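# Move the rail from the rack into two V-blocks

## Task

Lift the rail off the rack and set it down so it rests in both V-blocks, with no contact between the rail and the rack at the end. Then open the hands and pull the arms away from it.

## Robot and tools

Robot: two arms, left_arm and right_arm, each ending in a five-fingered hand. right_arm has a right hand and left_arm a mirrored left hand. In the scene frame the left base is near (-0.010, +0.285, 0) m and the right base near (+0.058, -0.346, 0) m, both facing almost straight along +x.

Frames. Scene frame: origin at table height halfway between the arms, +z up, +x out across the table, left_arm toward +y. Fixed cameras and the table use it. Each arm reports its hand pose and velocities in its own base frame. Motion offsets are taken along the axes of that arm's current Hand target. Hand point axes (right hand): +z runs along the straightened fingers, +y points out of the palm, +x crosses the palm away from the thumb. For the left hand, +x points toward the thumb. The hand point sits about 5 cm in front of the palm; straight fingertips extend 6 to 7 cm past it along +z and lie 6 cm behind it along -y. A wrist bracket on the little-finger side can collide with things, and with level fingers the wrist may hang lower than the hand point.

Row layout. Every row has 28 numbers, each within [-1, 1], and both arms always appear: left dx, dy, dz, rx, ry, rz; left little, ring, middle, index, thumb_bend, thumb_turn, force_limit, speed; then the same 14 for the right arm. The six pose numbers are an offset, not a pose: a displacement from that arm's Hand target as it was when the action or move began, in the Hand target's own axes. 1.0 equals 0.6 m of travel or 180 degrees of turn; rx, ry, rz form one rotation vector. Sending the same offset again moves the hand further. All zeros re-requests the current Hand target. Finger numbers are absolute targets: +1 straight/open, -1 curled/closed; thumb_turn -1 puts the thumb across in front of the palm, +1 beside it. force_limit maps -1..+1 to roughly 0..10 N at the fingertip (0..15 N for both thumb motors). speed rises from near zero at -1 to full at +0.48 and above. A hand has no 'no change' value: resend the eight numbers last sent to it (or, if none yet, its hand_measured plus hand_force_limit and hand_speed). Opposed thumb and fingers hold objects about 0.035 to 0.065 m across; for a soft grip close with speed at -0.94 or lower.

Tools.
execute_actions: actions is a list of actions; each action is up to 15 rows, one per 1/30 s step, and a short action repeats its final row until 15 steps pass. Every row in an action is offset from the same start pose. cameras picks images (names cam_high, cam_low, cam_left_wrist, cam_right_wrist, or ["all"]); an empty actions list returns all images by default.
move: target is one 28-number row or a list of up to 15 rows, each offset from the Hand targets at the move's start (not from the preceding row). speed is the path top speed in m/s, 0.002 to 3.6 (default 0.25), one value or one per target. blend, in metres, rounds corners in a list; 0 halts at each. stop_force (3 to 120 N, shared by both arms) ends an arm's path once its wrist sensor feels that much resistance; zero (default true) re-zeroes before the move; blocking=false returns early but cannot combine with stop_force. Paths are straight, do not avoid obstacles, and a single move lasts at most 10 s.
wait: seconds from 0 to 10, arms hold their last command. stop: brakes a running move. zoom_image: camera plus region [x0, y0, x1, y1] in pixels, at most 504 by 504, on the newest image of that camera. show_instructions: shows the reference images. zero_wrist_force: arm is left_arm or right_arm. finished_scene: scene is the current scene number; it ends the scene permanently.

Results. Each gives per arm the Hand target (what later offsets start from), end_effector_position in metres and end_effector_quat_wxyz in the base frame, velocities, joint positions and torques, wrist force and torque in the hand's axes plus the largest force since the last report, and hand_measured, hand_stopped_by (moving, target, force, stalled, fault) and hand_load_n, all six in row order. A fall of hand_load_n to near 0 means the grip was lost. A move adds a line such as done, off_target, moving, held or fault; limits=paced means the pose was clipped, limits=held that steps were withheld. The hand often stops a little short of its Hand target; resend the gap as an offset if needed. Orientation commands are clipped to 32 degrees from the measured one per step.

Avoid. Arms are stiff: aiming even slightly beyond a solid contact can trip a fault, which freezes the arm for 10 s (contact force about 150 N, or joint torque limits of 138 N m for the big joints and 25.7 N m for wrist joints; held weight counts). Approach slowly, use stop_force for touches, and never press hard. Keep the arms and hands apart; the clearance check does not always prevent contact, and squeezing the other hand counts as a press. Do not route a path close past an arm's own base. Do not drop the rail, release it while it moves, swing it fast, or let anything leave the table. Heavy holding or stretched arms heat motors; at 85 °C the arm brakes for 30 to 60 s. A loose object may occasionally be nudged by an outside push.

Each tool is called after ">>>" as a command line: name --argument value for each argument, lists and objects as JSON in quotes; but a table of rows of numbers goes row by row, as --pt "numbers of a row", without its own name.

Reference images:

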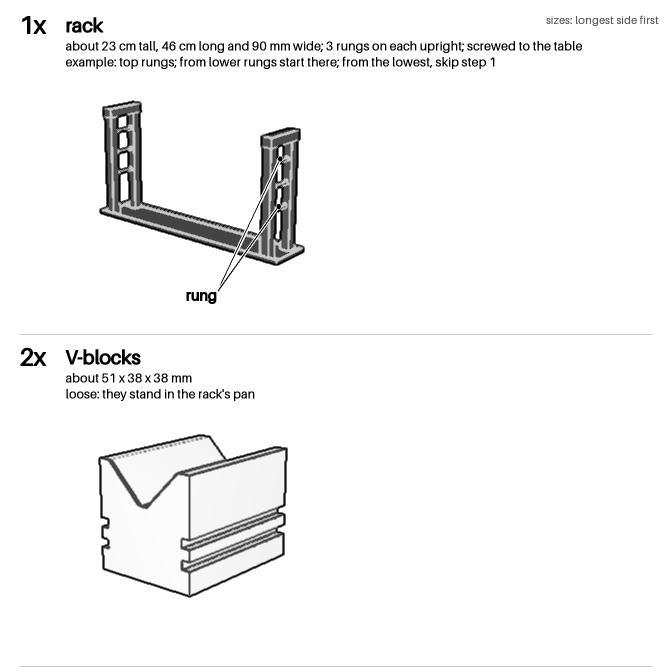

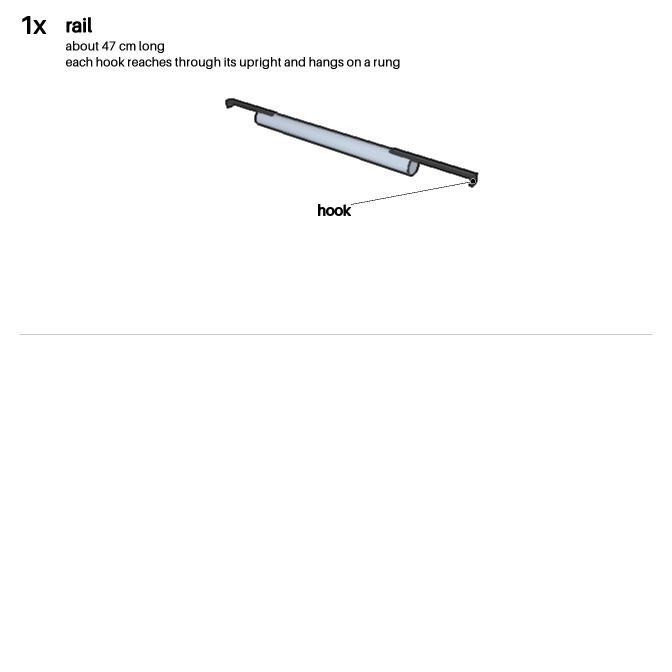

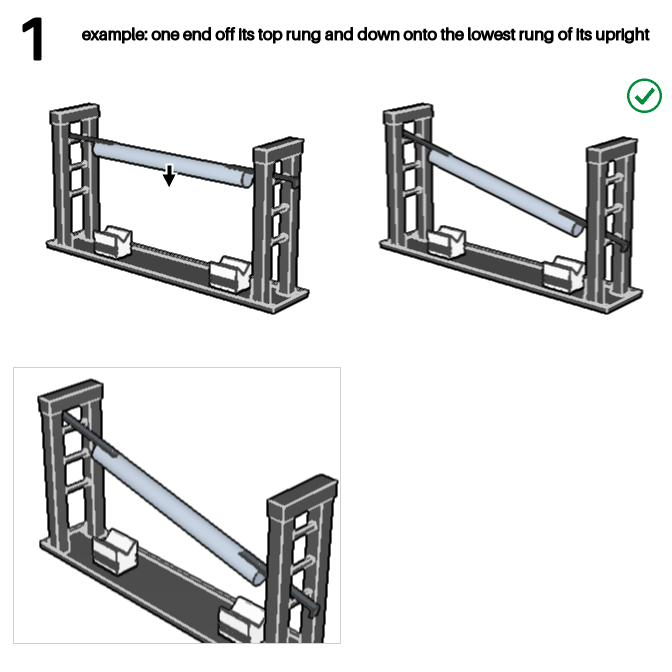

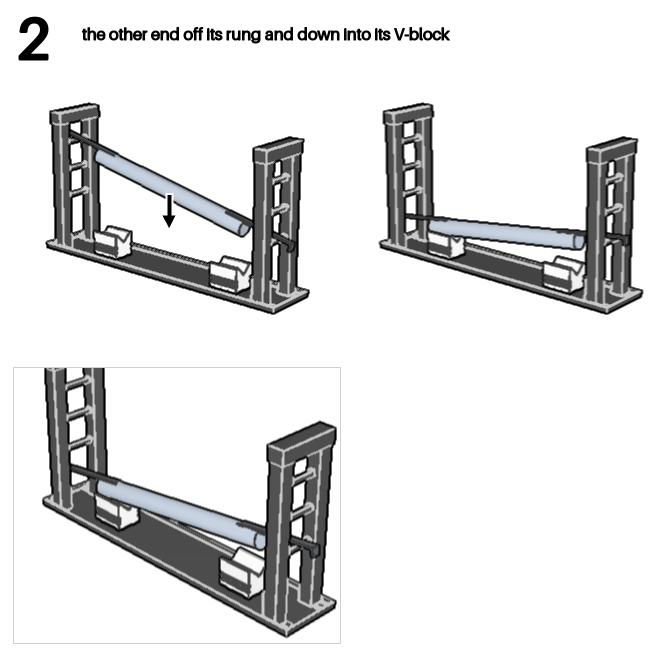

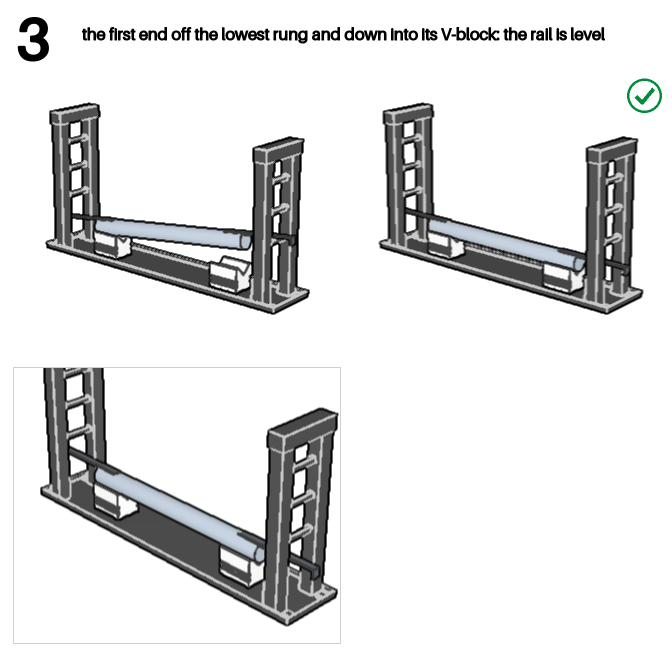

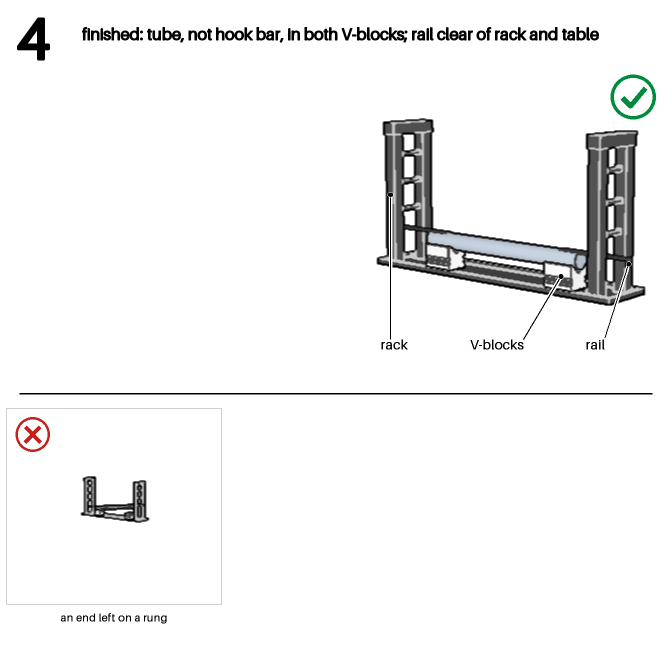

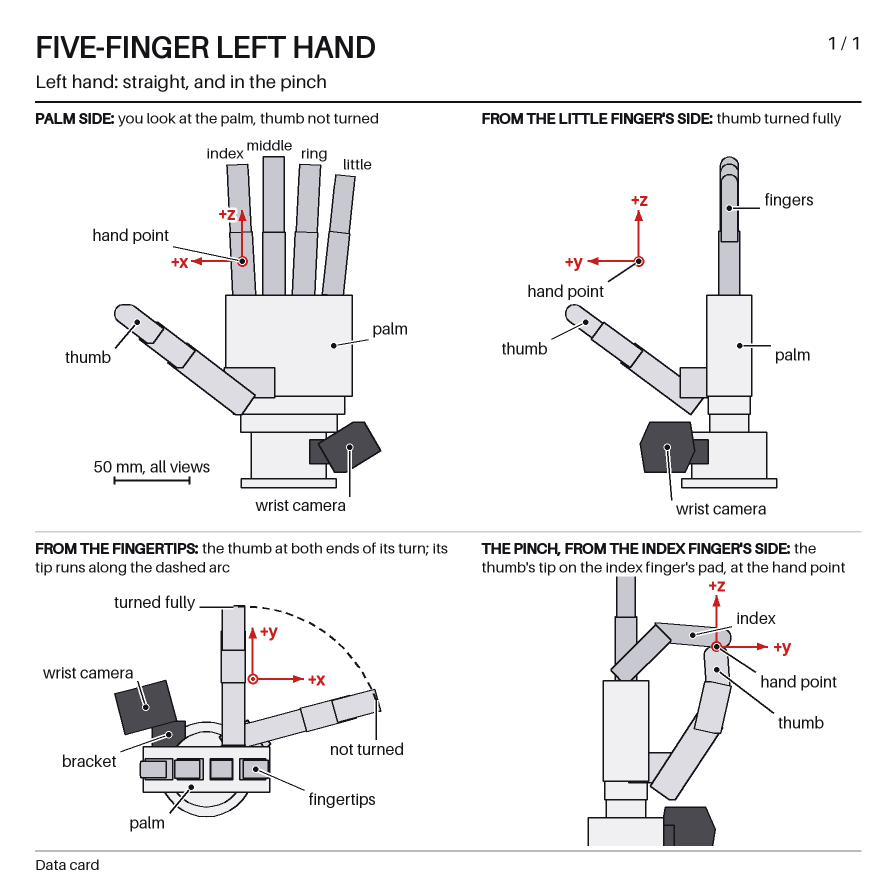

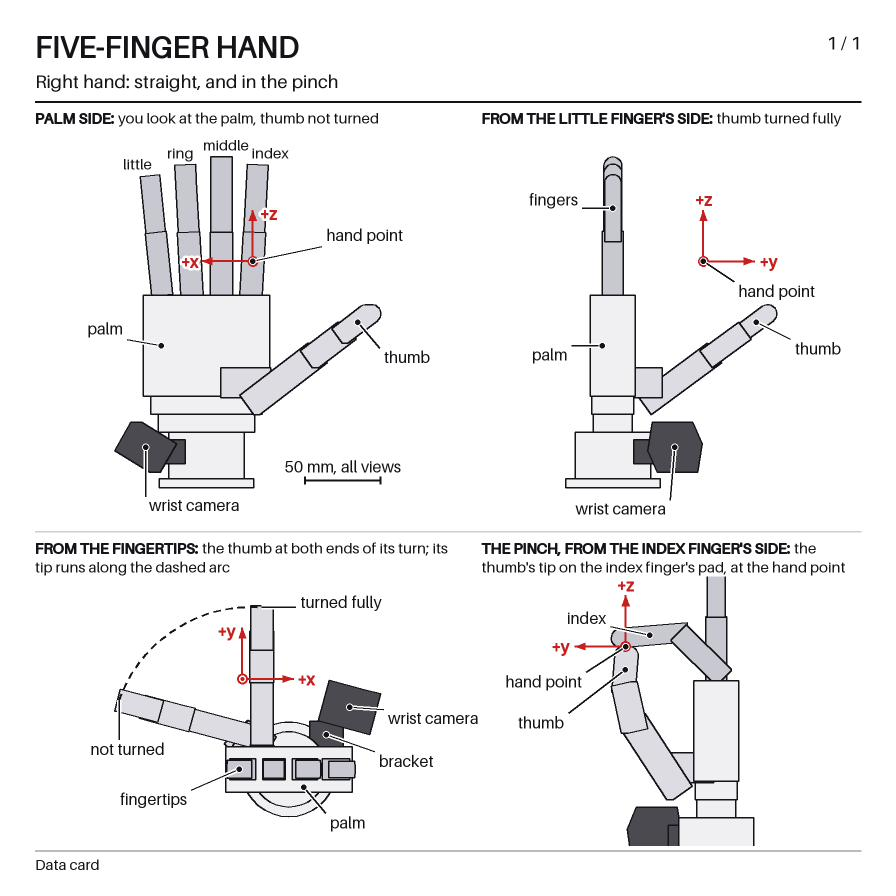

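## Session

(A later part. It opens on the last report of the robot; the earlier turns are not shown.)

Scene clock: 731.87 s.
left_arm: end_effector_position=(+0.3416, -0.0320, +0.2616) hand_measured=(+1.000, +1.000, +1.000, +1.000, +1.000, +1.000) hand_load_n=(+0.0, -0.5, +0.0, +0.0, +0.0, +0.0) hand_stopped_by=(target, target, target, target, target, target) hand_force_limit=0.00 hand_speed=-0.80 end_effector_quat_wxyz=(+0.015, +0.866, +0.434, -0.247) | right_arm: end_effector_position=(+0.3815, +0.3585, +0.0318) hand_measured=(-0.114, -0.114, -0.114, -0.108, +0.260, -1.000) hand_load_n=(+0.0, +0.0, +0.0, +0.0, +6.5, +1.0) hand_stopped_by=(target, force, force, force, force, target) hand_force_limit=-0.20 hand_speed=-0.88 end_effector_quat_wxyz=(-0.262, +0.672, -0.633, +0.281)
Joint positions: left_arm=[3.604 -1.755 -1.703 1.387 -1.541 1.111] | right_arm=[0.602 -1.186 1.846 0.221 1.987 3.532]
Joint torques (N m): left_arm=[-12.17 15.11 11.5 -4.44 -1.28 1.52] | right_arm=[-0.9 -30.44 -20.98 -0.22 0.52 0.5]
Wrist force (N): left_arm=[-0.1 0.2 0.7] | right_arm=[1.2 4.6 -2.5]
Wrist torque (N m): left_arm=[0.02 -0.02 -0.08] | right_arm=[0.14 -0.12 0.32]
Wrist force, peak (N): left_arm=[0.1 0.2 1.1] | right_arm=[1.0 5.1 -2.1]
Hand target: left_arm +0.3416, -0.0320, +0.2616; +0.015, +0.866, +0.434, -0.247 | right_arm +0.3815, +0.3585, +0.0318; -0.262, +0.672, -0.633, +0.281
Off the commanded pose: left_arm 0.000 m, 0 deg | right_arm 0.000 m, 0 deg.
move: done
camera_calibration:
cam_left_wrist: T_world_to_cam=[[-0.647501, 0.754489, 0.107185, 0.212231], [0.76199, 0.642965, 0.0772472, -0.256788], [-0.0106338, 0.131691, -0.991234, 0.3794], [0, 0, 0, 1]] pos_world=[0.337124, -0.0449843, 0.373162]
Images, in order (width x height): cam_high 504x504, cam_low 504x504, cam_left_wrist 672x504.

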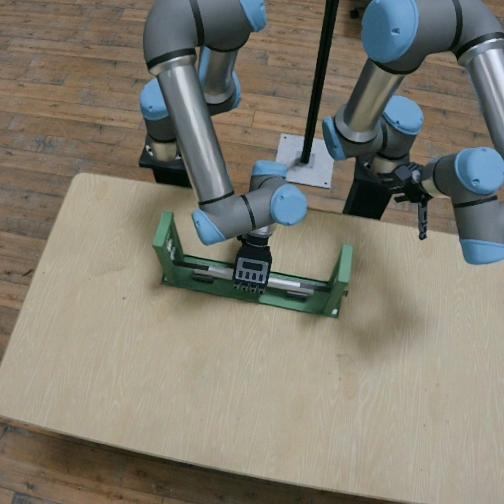

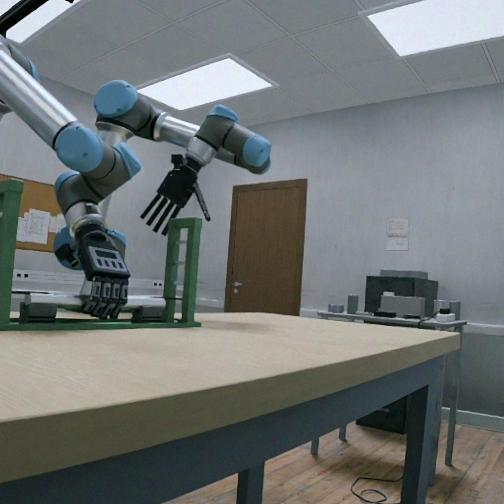

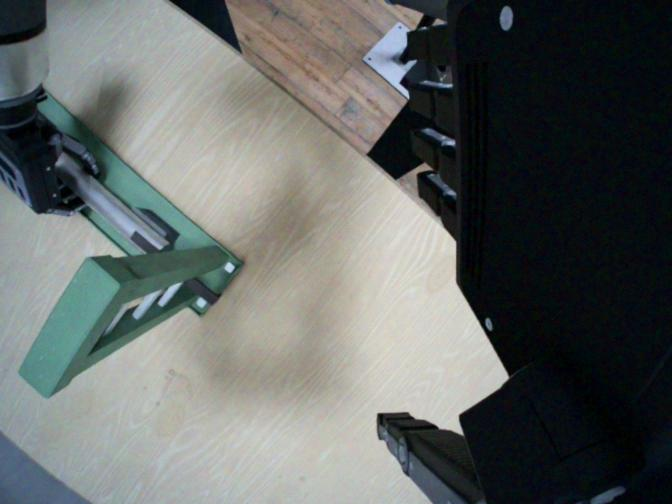

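>>> move --target '[0,0,0,0,0,0,1,1,1,1,1,1,0,-0.8,0,0.0024,-0.0002,0,0,0,0.1,0.1,0.1,0.1,0,-1,-0.2,-0.85]' --speed 0.01 --cameras '["cam_low","cam_left_wrist","cam_high","cam_right_wrist"]'

>>> zoom_image --camera "cam_low" --region '[0, 270, 80, 330]'

>>> zoom_image --camera "cam_low" --region '[120, 270, 200, 330]'

>>> zoom_image --camera "cam_left_wrist" --region '[110, 190, 200, 260]'

Scene clock: 748.23 s.
left_arm: end_effector_position=(+0.3416, -0.0320, +0.2616) hand_measured=(+1.000, +1.000, +1.000, +1.000, +1.000, +1.000) hand_load_n=(+0.0, +0.0, +0.0, +0.0, +0.0, +0.0) hand_stopped_by=(target, target, target, target, target, target) hand_force_limit=0.00 hand_speed=-0.80 end_effector_quat_wxyz=(+0.015, +0.866, +0.434, -0.247) | right_arm: end_effector_position=(+0.3804, +0.3584, +0.0309) hand_measured=(+0.100, +0.100, +0.100, +0.100, +0.258, -1.000) hand_load_n=(+0.0, +0.0, +0.0, +0.0, +0.0, +0.0) hand_stopped_by=(target, target, target, target, force, target) hand_force_limit=-0.20 hand_speed=-0.85 end_effector_quat_wxyz=(-0.262, +0.672, -0.633, +0.281)
Joint positions: left_arm=[3.604 -1.755 -1.703 1.387 -1.541 1.111] | right_arm=[0.604 -1.186 1.849 0.218 1.988 3.534]
Joint torques (N m): left_arm=[-11.06 14.73 12.1 -4.48 -1.56 1.41] | right_arm=[4.12 -35.37 -8.17 -0.16 2.6 1.12]
Wrist force (N): left_arm=[-0.3 -0.1 0.4] | right_arm=[1.0 0.4 0.1]
Wrist torque (N m): left_arm=[-0.01 0.00 -0.08] | right_arm=[0.00 -0.13 0.09]
Wrist force, peak (N): left_arm=[0.0 0.5 1.0] | right_arm=[1.3 5.0 -2.2]
Hand target: left_arm +0.3416, -0.0320, +0.2616; +0.015, +0.866, +0.434, -0.247 | right_arm +0.3804, +0.3584, +0.0309; -0.262, +0.672, -0.633, +0.281
Off the commanded pose: left_arm 0.000 m, 0 deg | right_arm 0.000 m, 0 deg.
move: done
camera_calibration:
cam_left_wrist: T_world_to_cam=[[-0.647501, 0.754489, 0.107185, 0.212231], [0.76199, 0.642965, 0.0772472, -0.256788], [-0.0106338, 0.131691, -0.991234, 0.3794], [0, 0, 0, 1]] pos_world=[0.337124, -0.0449843, 0.373162]
cam_right_wrist: T_world_to_cam=[[-0.65722, -0.300762, -0.691089, 0.380407], [-0.56114, 0.807406, 0.182256, -0.0812079], [0.503174, 0.50758, -0.699413, -0.236867], [0, 0, 0, 1]] pos_world=[0.323628, 0.300209, 0.112028]

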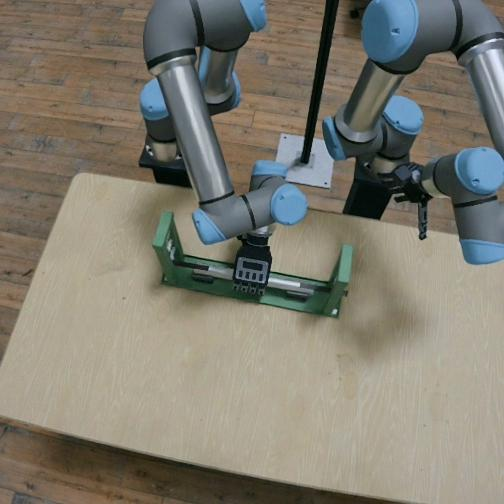

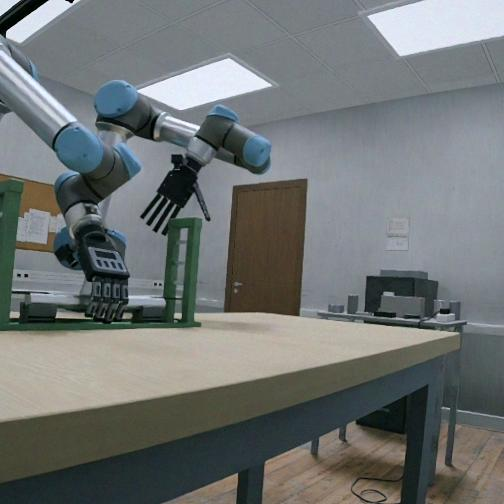

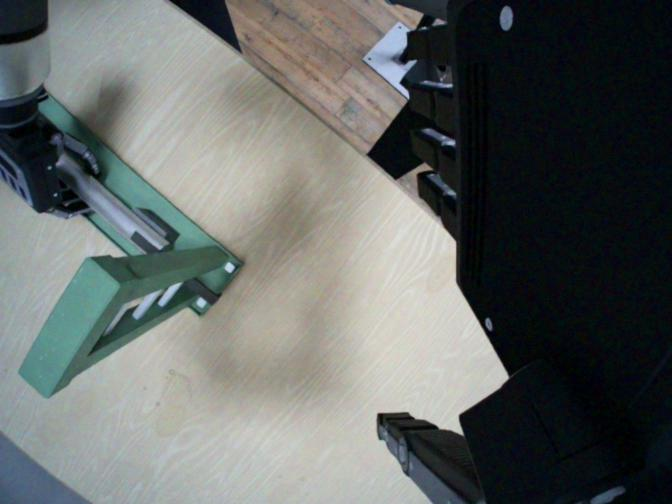

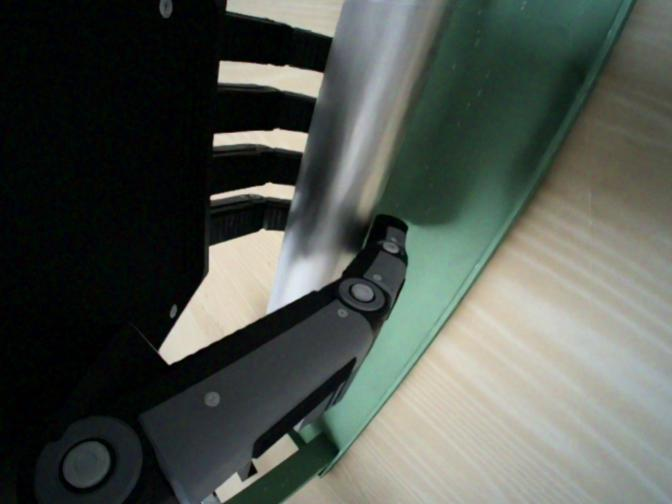

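Scaled by 6.300 from the camera's 504x504 image, which has a finer 720x720 frame.

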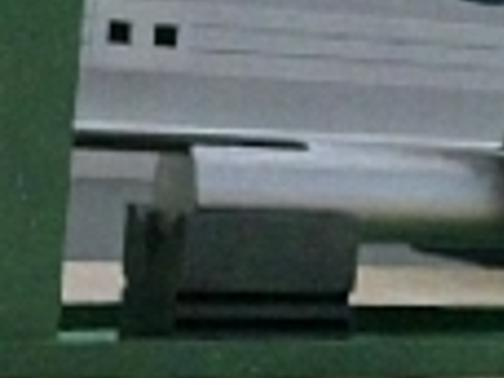

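Scaled by 6.300 from the camera's 504x504 image, which has a finer 720x720 frame.

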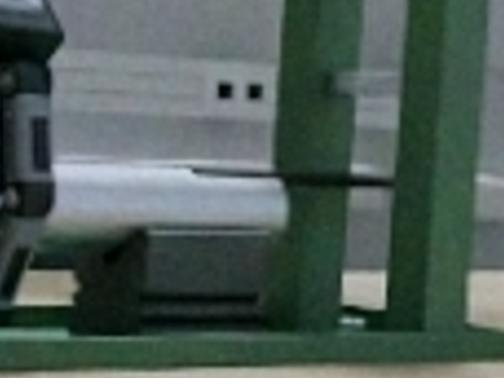

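Scaled by 5.600 from the camera's 672x504 image, which has a finer 960x720 frame.

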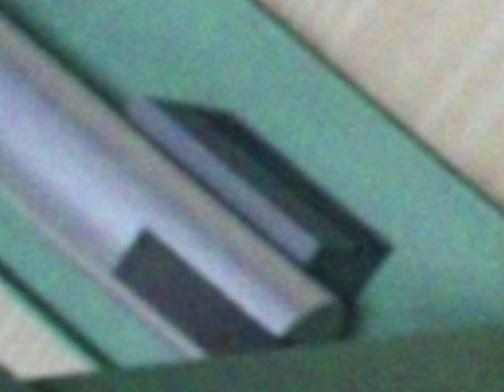

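>>> move --target '[0,0,0,0,0,0,1,1,1,1,1,1,0,-0.8,0,0,0,0,0,0,0.1,0.1,0.1,0.1,1,-1,-0.2,-0.6]' --speed 0.01 --cameras '[]'

>>> move --target '[0,0,0,0,0,0,1,1,1,1,1,1,0,-0.8,0,-0.03,0,0,0,0,0.1,0.1,0.1,0.1,1,-1,-0.2,-0.6]' --speed 0.03 --stop_force 4 --cameras '["cam_low","cam_left_wrist","cam_high","cam_right_wrist"]'

Scene clock: 758.70 s.
left_arm: end_effector_position=(+0.3416, -0.0320, +0.2616) hand_measured=(+1.000, +1.000, +1.000, +1.000, +1.000, +1.000) hand_load_n=(+0.0, +0.0, +0.0, +0.0, +0.0, +0.0) hand_stopped_by=(target, target, target, target, target, target) hand_force_limit=0.00 hand_speed=-0.80 end_effector_quat_wxyz=(+0.015, +0.866, +0.434, -0.247) | right_arm: end_effector_position=(+0.3804, +0.3584, +0.0309) hand_measured=(+0.100, +0.100, +0.100, +0.100, +1.000, -1.000) hand_load_n=(+0.0, +0.0, +0.0, +0.0, +0.0, +0.0) hand_stopped_by=(target, target, target, target, target, target) hand_force_limit=-0.20 hand_speed=-0.60 end_effector_quat_wxyz=(-0.262, +0.672, -0.633, +0.281)
Joint positions: left_arm=[3.604 -1.755 -1.703 1.387 -1.541 1.111] | right_arm=[0.604 -1.186 1.849 0.218 1.988 3.534]
Joint torques (N m): left_arm=[-10.65 14.81 12.76 -4.37 -1.31 1.37] | right_arm=[-6.08 -23.35 -26.78 2.42 -1.31 -1.43]
Wrist force (N): left_arm=[0.0 0.0 0.6] | right_arm=[1.0 0.3 0.0]
Wrist torque (N m): left_arm=[0.00 -0.03 -0.07] | right_arm=[-0.01 -0.13 0.08]
Wrist force, peak (N): left_arm=[0.3 -0.1 1.1] | right_arm=[1.4 0.3 0.0]
Hand target: left_arm +0.3416, -0.0320, +0.2616; +0.015, +0.866, +0.434, -0.247 | right_arm +0.3804, +0.3584, +0.0309; -0.262, +0.672, -0.633, +0.281
Off the commanded pose: left_arm 0.000 m, 0 deg | right_arm 0.000 m, 0 deg.
move: done
No camera images: "cameras" was empty.

Scene clock: 760.30 s.
left_arm: end_effector_position=(+0.3416, -0.0320, +0.2616) hand_measured=(+1.000, +1.000, +1.000, +1.000, +1.000, +1.000) hand_load_n=(+0.0, +0.0, +0.0, +0.0, +0.0, +0.0) hand_stopped_by=(target, target, target, target, target, target) hand_force_limit=0.00 hand_speed=-0.80 end_effector_quat_wxyz=(+0.015, +0.866, +0.434, -0.247) | right_arm: end_effector_position=(+0.3931, +0.3595, +0.0437) hand_measured=(+0.100, +0.100, +0.100, +0.100, +1.000, -1.000) hand_load_n=(+0.0, +0.0, +0.0, +0.0, +0.0, +0.0) hand_stopped_by=(target, target, target, target, target, target) hand_force_limit=-0.20 hand_speed=-0.60 end_effector_quat_wxyz=(-0.262, +0.672, -0.633, +0.281)
Joint positions: left_arm=[3.604 -1.755 -1.703 1.387 -1.541 1.111] | right_arm=[0.588 -1.188 1.811 0.253 1.978 3.52]
Joint torques (N m): left_arm=[-12.07 15.26 12.61 -4.42 -1.16 1.33] | right_arm=[7.72 -28.31 -2.94 -1.18 3.11 1.52]
Wrist force (N): left_arm=[0.0 0.2 0.4] | right_arm=[1.2 0.2 -0.1]
Wrist torque (N m): left_arm=[0.05 -0.03 -0.08] | right_arm=[-0.01 -0.14 0.21]
Wrist force, peak (N): left_arm=[0.5 0.2 0.8] | right_arm=[1.2 0.8 0.2]
Hand target: left_arm +0.3416, -0.0320, +0.2616; +0.015, +0.866, +0.434, -0.247 | right_arm +0.3931, +0.3595, +0.0436; -0.262, +0.672, -0.633, +0.281
Off the commanded pose: left_arm 0.000 m, 0 deg | right_arm 0.000 m, 0 deg.
move: done
camera_calibration:
cam_left_wrist: T_world_to_cam=[[-0.647501, 0.754489, 0.107185, 0.212231], [0.76199, 0.642965, 0.0772472, -0.256788], [-0.0106338, 0.131691, -0.991234, 0.3794], [0, 0, 0, 1]] pos_world=[0.337124, -0.0449843, 0.373162]
cam_right_wrist: T_world_to_cam=[[-0.65722, -0.300762, -0.691089, 0.397931], [-0.56114, 0.807406, 0.182256, -0.0773024], [0.503174, 0.50758, -0.699413, -0.234863], [0, 0, 0, 1]] pos_world=[0.336328, 0.301309, 0.124828]

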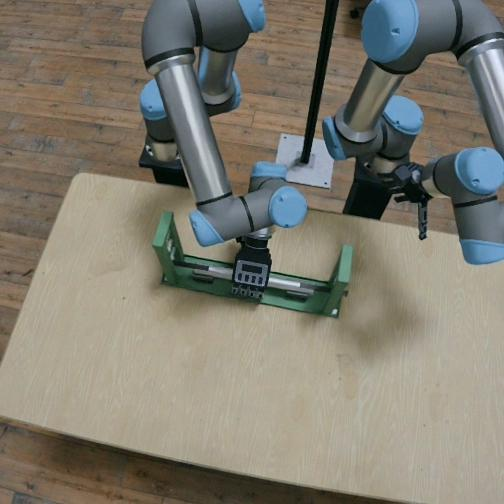

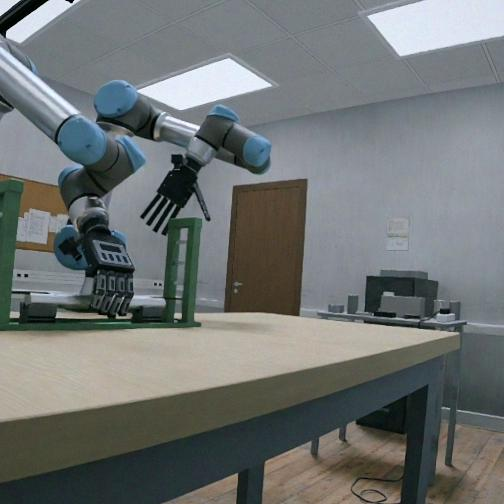

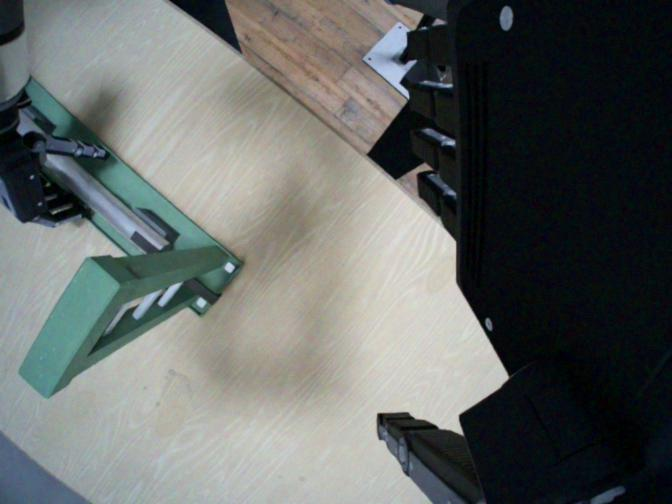

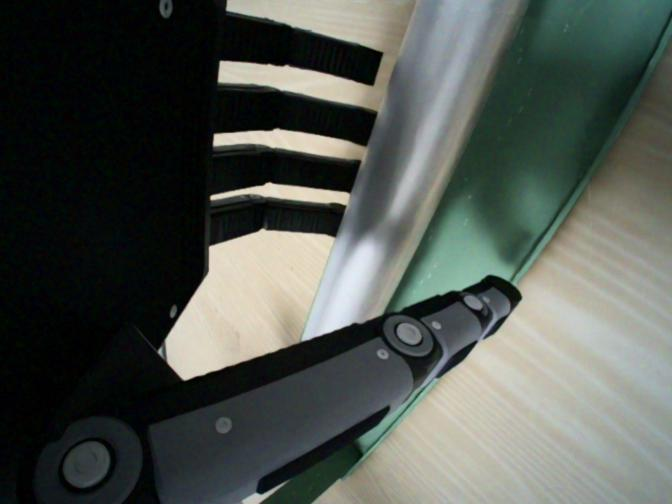

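>>> move --target '[0,0,0,0,0,0,1,1,1,1,1,1,0,-0.8,0,-0.12,0,0,0,0,0.6,0.6,0.6,0.6,1,-1,-0.2,-0.3]' --speed 0.05 --stop_force 4 --cameras '["cam_low","cam_left_wrist","cam_high","cam_right_wrist"]'

>>> zoom_image --camera "cam_low" --region '[0, 220, 220, 340]'

>>> zoom_image --camera "cam_high" --region '[140, 200, 380, 340]'

Scene clock: 769.43 s.
left_arm: end_effector_position=(+0.3416, -0.0320, +0.2616) hand_measured=(+1.000, +1.000, +1.000, +1.000, +1.000, +1.000) hand_load_n=(+0.0, +0.0, +0.0, +0.0, +0.0, +0.0) hand_stopped_by=(target, target, target, target, target, target) hand_force_limit=0.00 hand_speed=-0.80 end_effector_quat_wxyz=(+0.015, +0.866, +0.434, -0.247) | right_arm: end_effector_position=(+0.4438, +0.3640, +0.0946) hand_measured=(+0.600, +0.600, +0.600, +0.600, +1.000, -1.000) hand_load_n=(+0.0, +0.0, +0.0, +0.0, +0.0, +0.0) hand_stopped_by=(target, target, target, target, target, target) hand_force_limit=-0.20 hand_speed=-0.30 end_effector_quat_wxyz=(-0.262, +0.672, -0.633, +0.281)
Joint positions: left_arm=[3.604 -1.755 -1.703 1.387 -1.541 1.111] | right_arm=[0.533 -1.177 1.639 0.397 1.942 3.475]
Joint torques (N m): left_arm=[-12.31 15.51 12.91 -4.5 -1.41 1.53] | right_arm=[7.47 -45.21 -5.02 -0.74 2.92 1.62]
Wrist force (N): left_arm=[0.3 0.1 0.4] | right_arm=[1.0 0.1 0.0]
Wrist torque (N m): left_arm=[0.02 -0.09 -0.05] | right_arm=[-0.05 -0.13 0.15]
Wrist force, peak (N): left_arm=[0.1 0.0 1.2] | right_arm=[1.1 1.1 -0.1]
Hand target: left_arm +0.3416, -0.0320, +0.2616; +0.015, +0.866, +0.434, -0.247 | right_arm +0.4438, +0.3640, +0.0946; -0.262, +0.672, -0.633, +0.281
Off the commanded pose: left_arm 0.000 m, 0 deg | right_arm 0.000 m, 0 deg.
move: done
camera_calibration:
cam_left_wrist: T_world_to_cam=[[-0.647501, 0.754489, 0.107185, 0.212231], [0.76199, 0.642965, 0.0772472, -0.256788], [-0.0106338, 0.131691, -0.991234, 0.3794], [0, 0, 0, 1]] pos_world=[0.337124, -0.0449843, 0.373162]
cam_right_wrist: T_world_to_cam=[[-0.65722, -0.300762, -0.691089, 0.467751], [-0.56114, 0.807406, 0.182256, -0.0616821], [0.503174, 0.50758, -0.699413, -0.227007], [0, 0, 0, 1]] pos_world=[0.387028, 0.305709, 0.175728]

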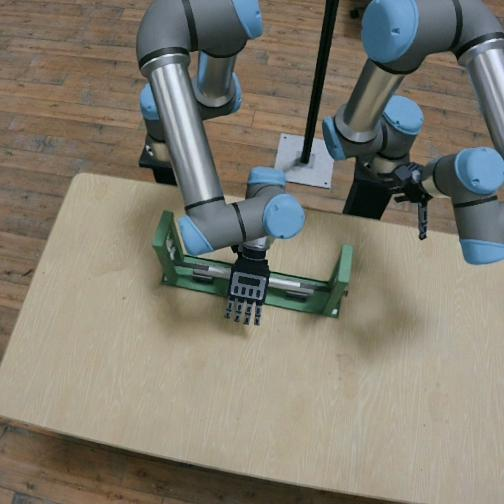

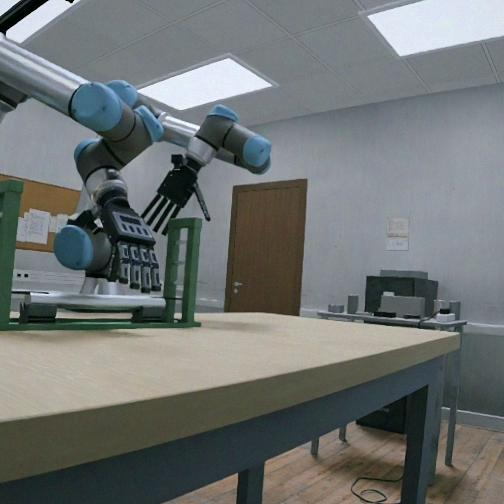

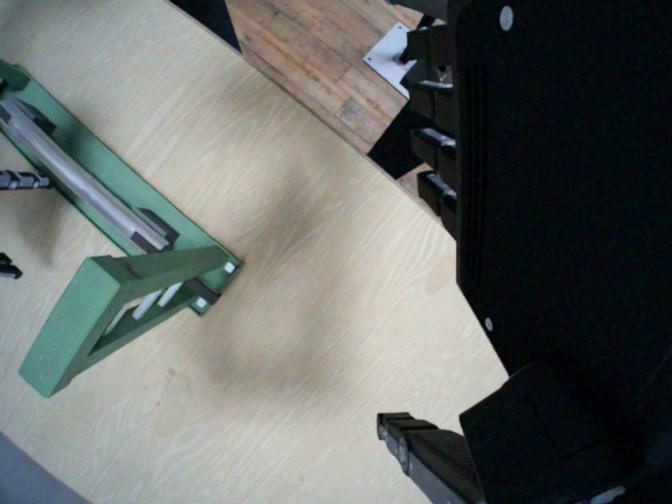

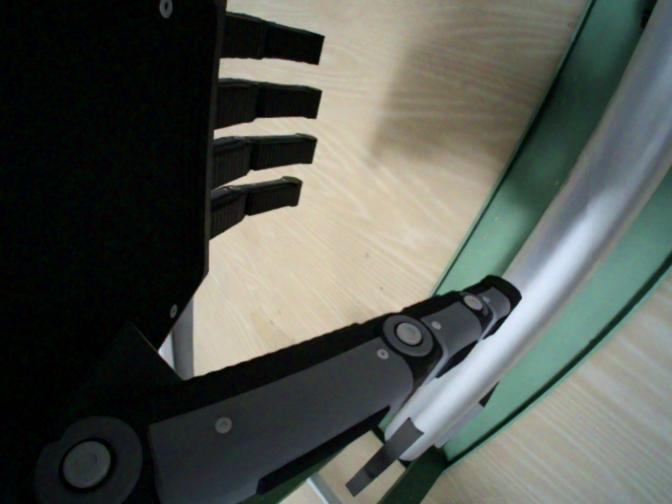

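Scaled by 2.291 from the camera's 504x504 image, which has a finer 720x720 frame.

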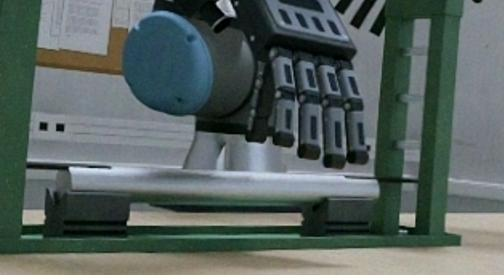

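Scaled by 2.100 from the camera's 504x504 image, which has a finer 720x720 frame.

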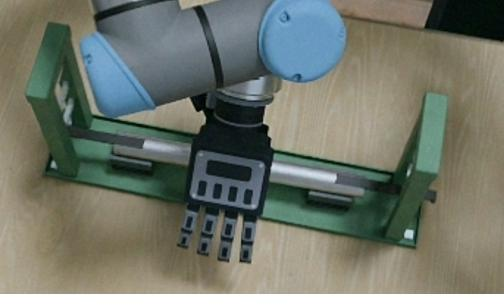

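>>> zoom_image --camera "cam_low" --region '[100, 270, 200, 330]'

>>> zoom_image --camera "cam_left_wrist" --region '[0, 60, 250, 320]'

Scaled by 5.040 from the camera's 504x504 image, which has a finer 720x720 frame.

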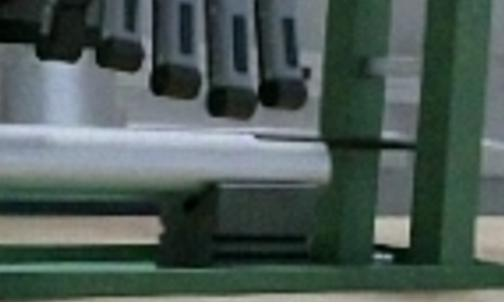

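Scaled by 1.938 from the camera's 672x504 image, which has a finer 960x720 frame.

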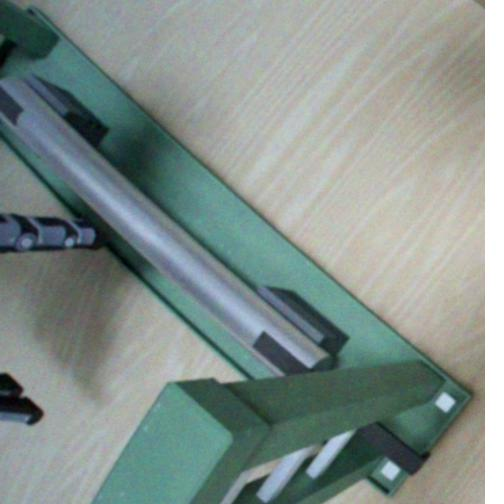

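>>> move --target '[0,0,0,0,0,0,1,1,1,1,1,1,0,-0.8,0,-0.18,-0.18,0,0,0,1,1,1,1,1,-1,-0.2,-0.3]' --speed 0.15 --cameras '["all"]'

>>> zoom_image --camera "cam_low" --region '[0, 220, 220, 340]'

>>> zoom_image --camera "cam_right_wrist" --region '[400, 0, 672, 300]'

Scene clock: 782.27 s.
left_arm: end_effector_position=(+0.3416, -0.0320, +0.2616) hand_measured=(+1.000, +1.000, +1.000, +1.000, +1.000, +1.000) hand_load_n=(+0.0, +0.0, +0.0, +0.0, +0.0, +0.0) hand_stopped_by=(target, target, target, target, target, target) hand_force_limit=0.00 hand_speed=-0.80 end_effector_quat_wxyz=(+0.015, +0.866, +0.434, -0.247) | right_arm: end_effector_position=(+0.4433, +0.3710, +0.2471) hand_measured=(+1.000, +1.000, +1.000, +1.000, +1.000, -1.000) hand_load_n=(+0.0, +0.0, +0.0, +0.0, +0.5, +0.0) hand_stopped_by=(target, target, target, target, target, target) hand_force_limit=-0.20 hand_speed=-0.30 end_effector_quat_wxyz=(-0.262, +0.672, -0.633, +0.281)
Joint positions: left_arm=[3.604 -1.755 -1.703 1.387 -1.541 1.111] | right_arm=[0.547 -1.263 1.352 0.773 1.951 3.486]
Joint torques (N m): left_arm=[-11.45 14.09 13.29 -4.32 -1.54 1.46] | right_arm=[-5.17 -23.12 -22.02 2.29 1.62 -0.11]
Wrist force (N): left_arm=[0.2 0.1 0.9] | right_arm=[1.4 0.2 0.2]
Wrist torque (N m): left_arm=[0.00 -0.06 -0.06] | right_arm=[-0.04 -0.21 0.08]
Wrist force, peak (N): left_arm=[-0.3 0.2 1.0] | right_arm=[0.6 1.4 1.1]
Hand target: left_arm +0.3416, -0.0320, +0.2616; +0.015, +0.866, +0.434, -0.247 | right_arm +0.4433, +0.3710, +0.2471; -0.262, +0.672, -0.633, +0.281
Off the commanded pose: left_arm 0.000 m, 0 deg | right_arm 0.000 m, 0 deg.
move: done
camera_calibration:
cam_left_wrist: T_world_to_cam=[[-0.647501, 0.754489, 0.107185, 0.212231], [0.76199, 0.642965, 0.0772472, -0.256788], [-0.0106338, 0.131691, -0.991234, 0.3794], [0, 0, 0, 1]] pos_world=[0.337124, -0.0449843, 0.373162]
cam_right_wrist: T_world_to_cam=[[-0.657099, -0.300733, -0.691217, 0.575001], [-0.561206, 0.807364, 0.182239, -0.0953888], [0.503259, 0.507664, -0.699291, -0.123849], [0, 0, 0, 1]] pos_world=[0.386628, 0.312809, 0.328228]

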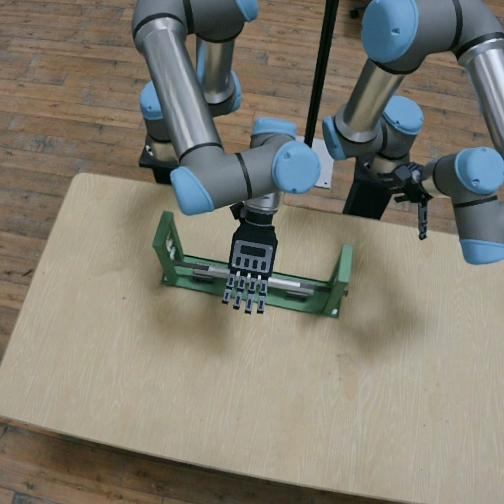

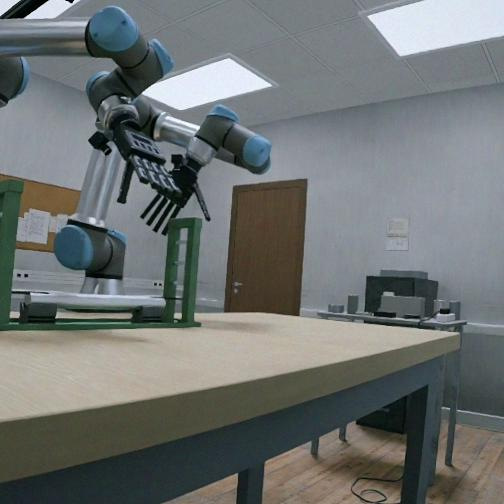

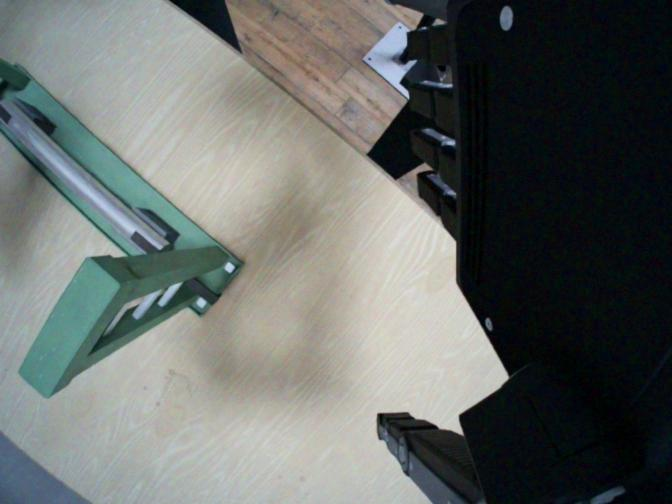

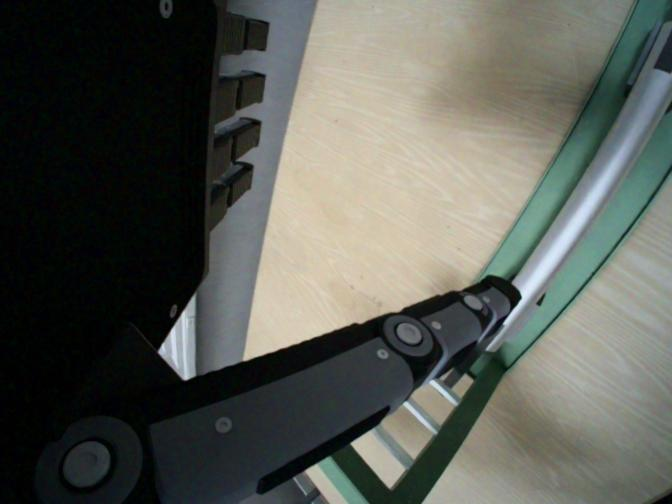

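Scaled by 2.291 from the camera's 504x504 image, which has a finer 720x720 frame.

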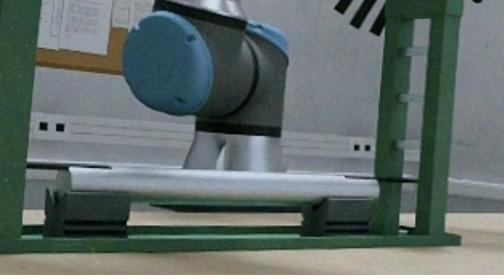

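Scaled by 1.680 from the camera's 672x504 image, which has a finer 960x720 frame.

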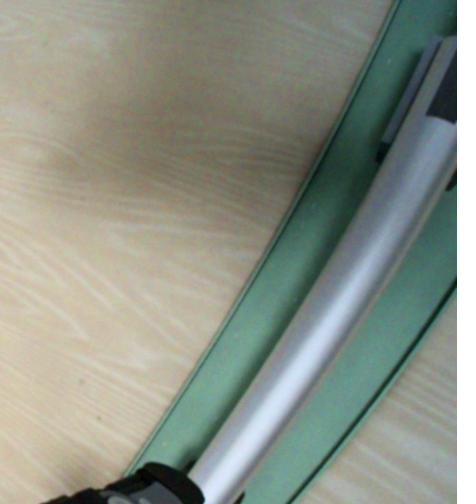

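>>> finished_scene --scene 1

The scene is finished: the task was done.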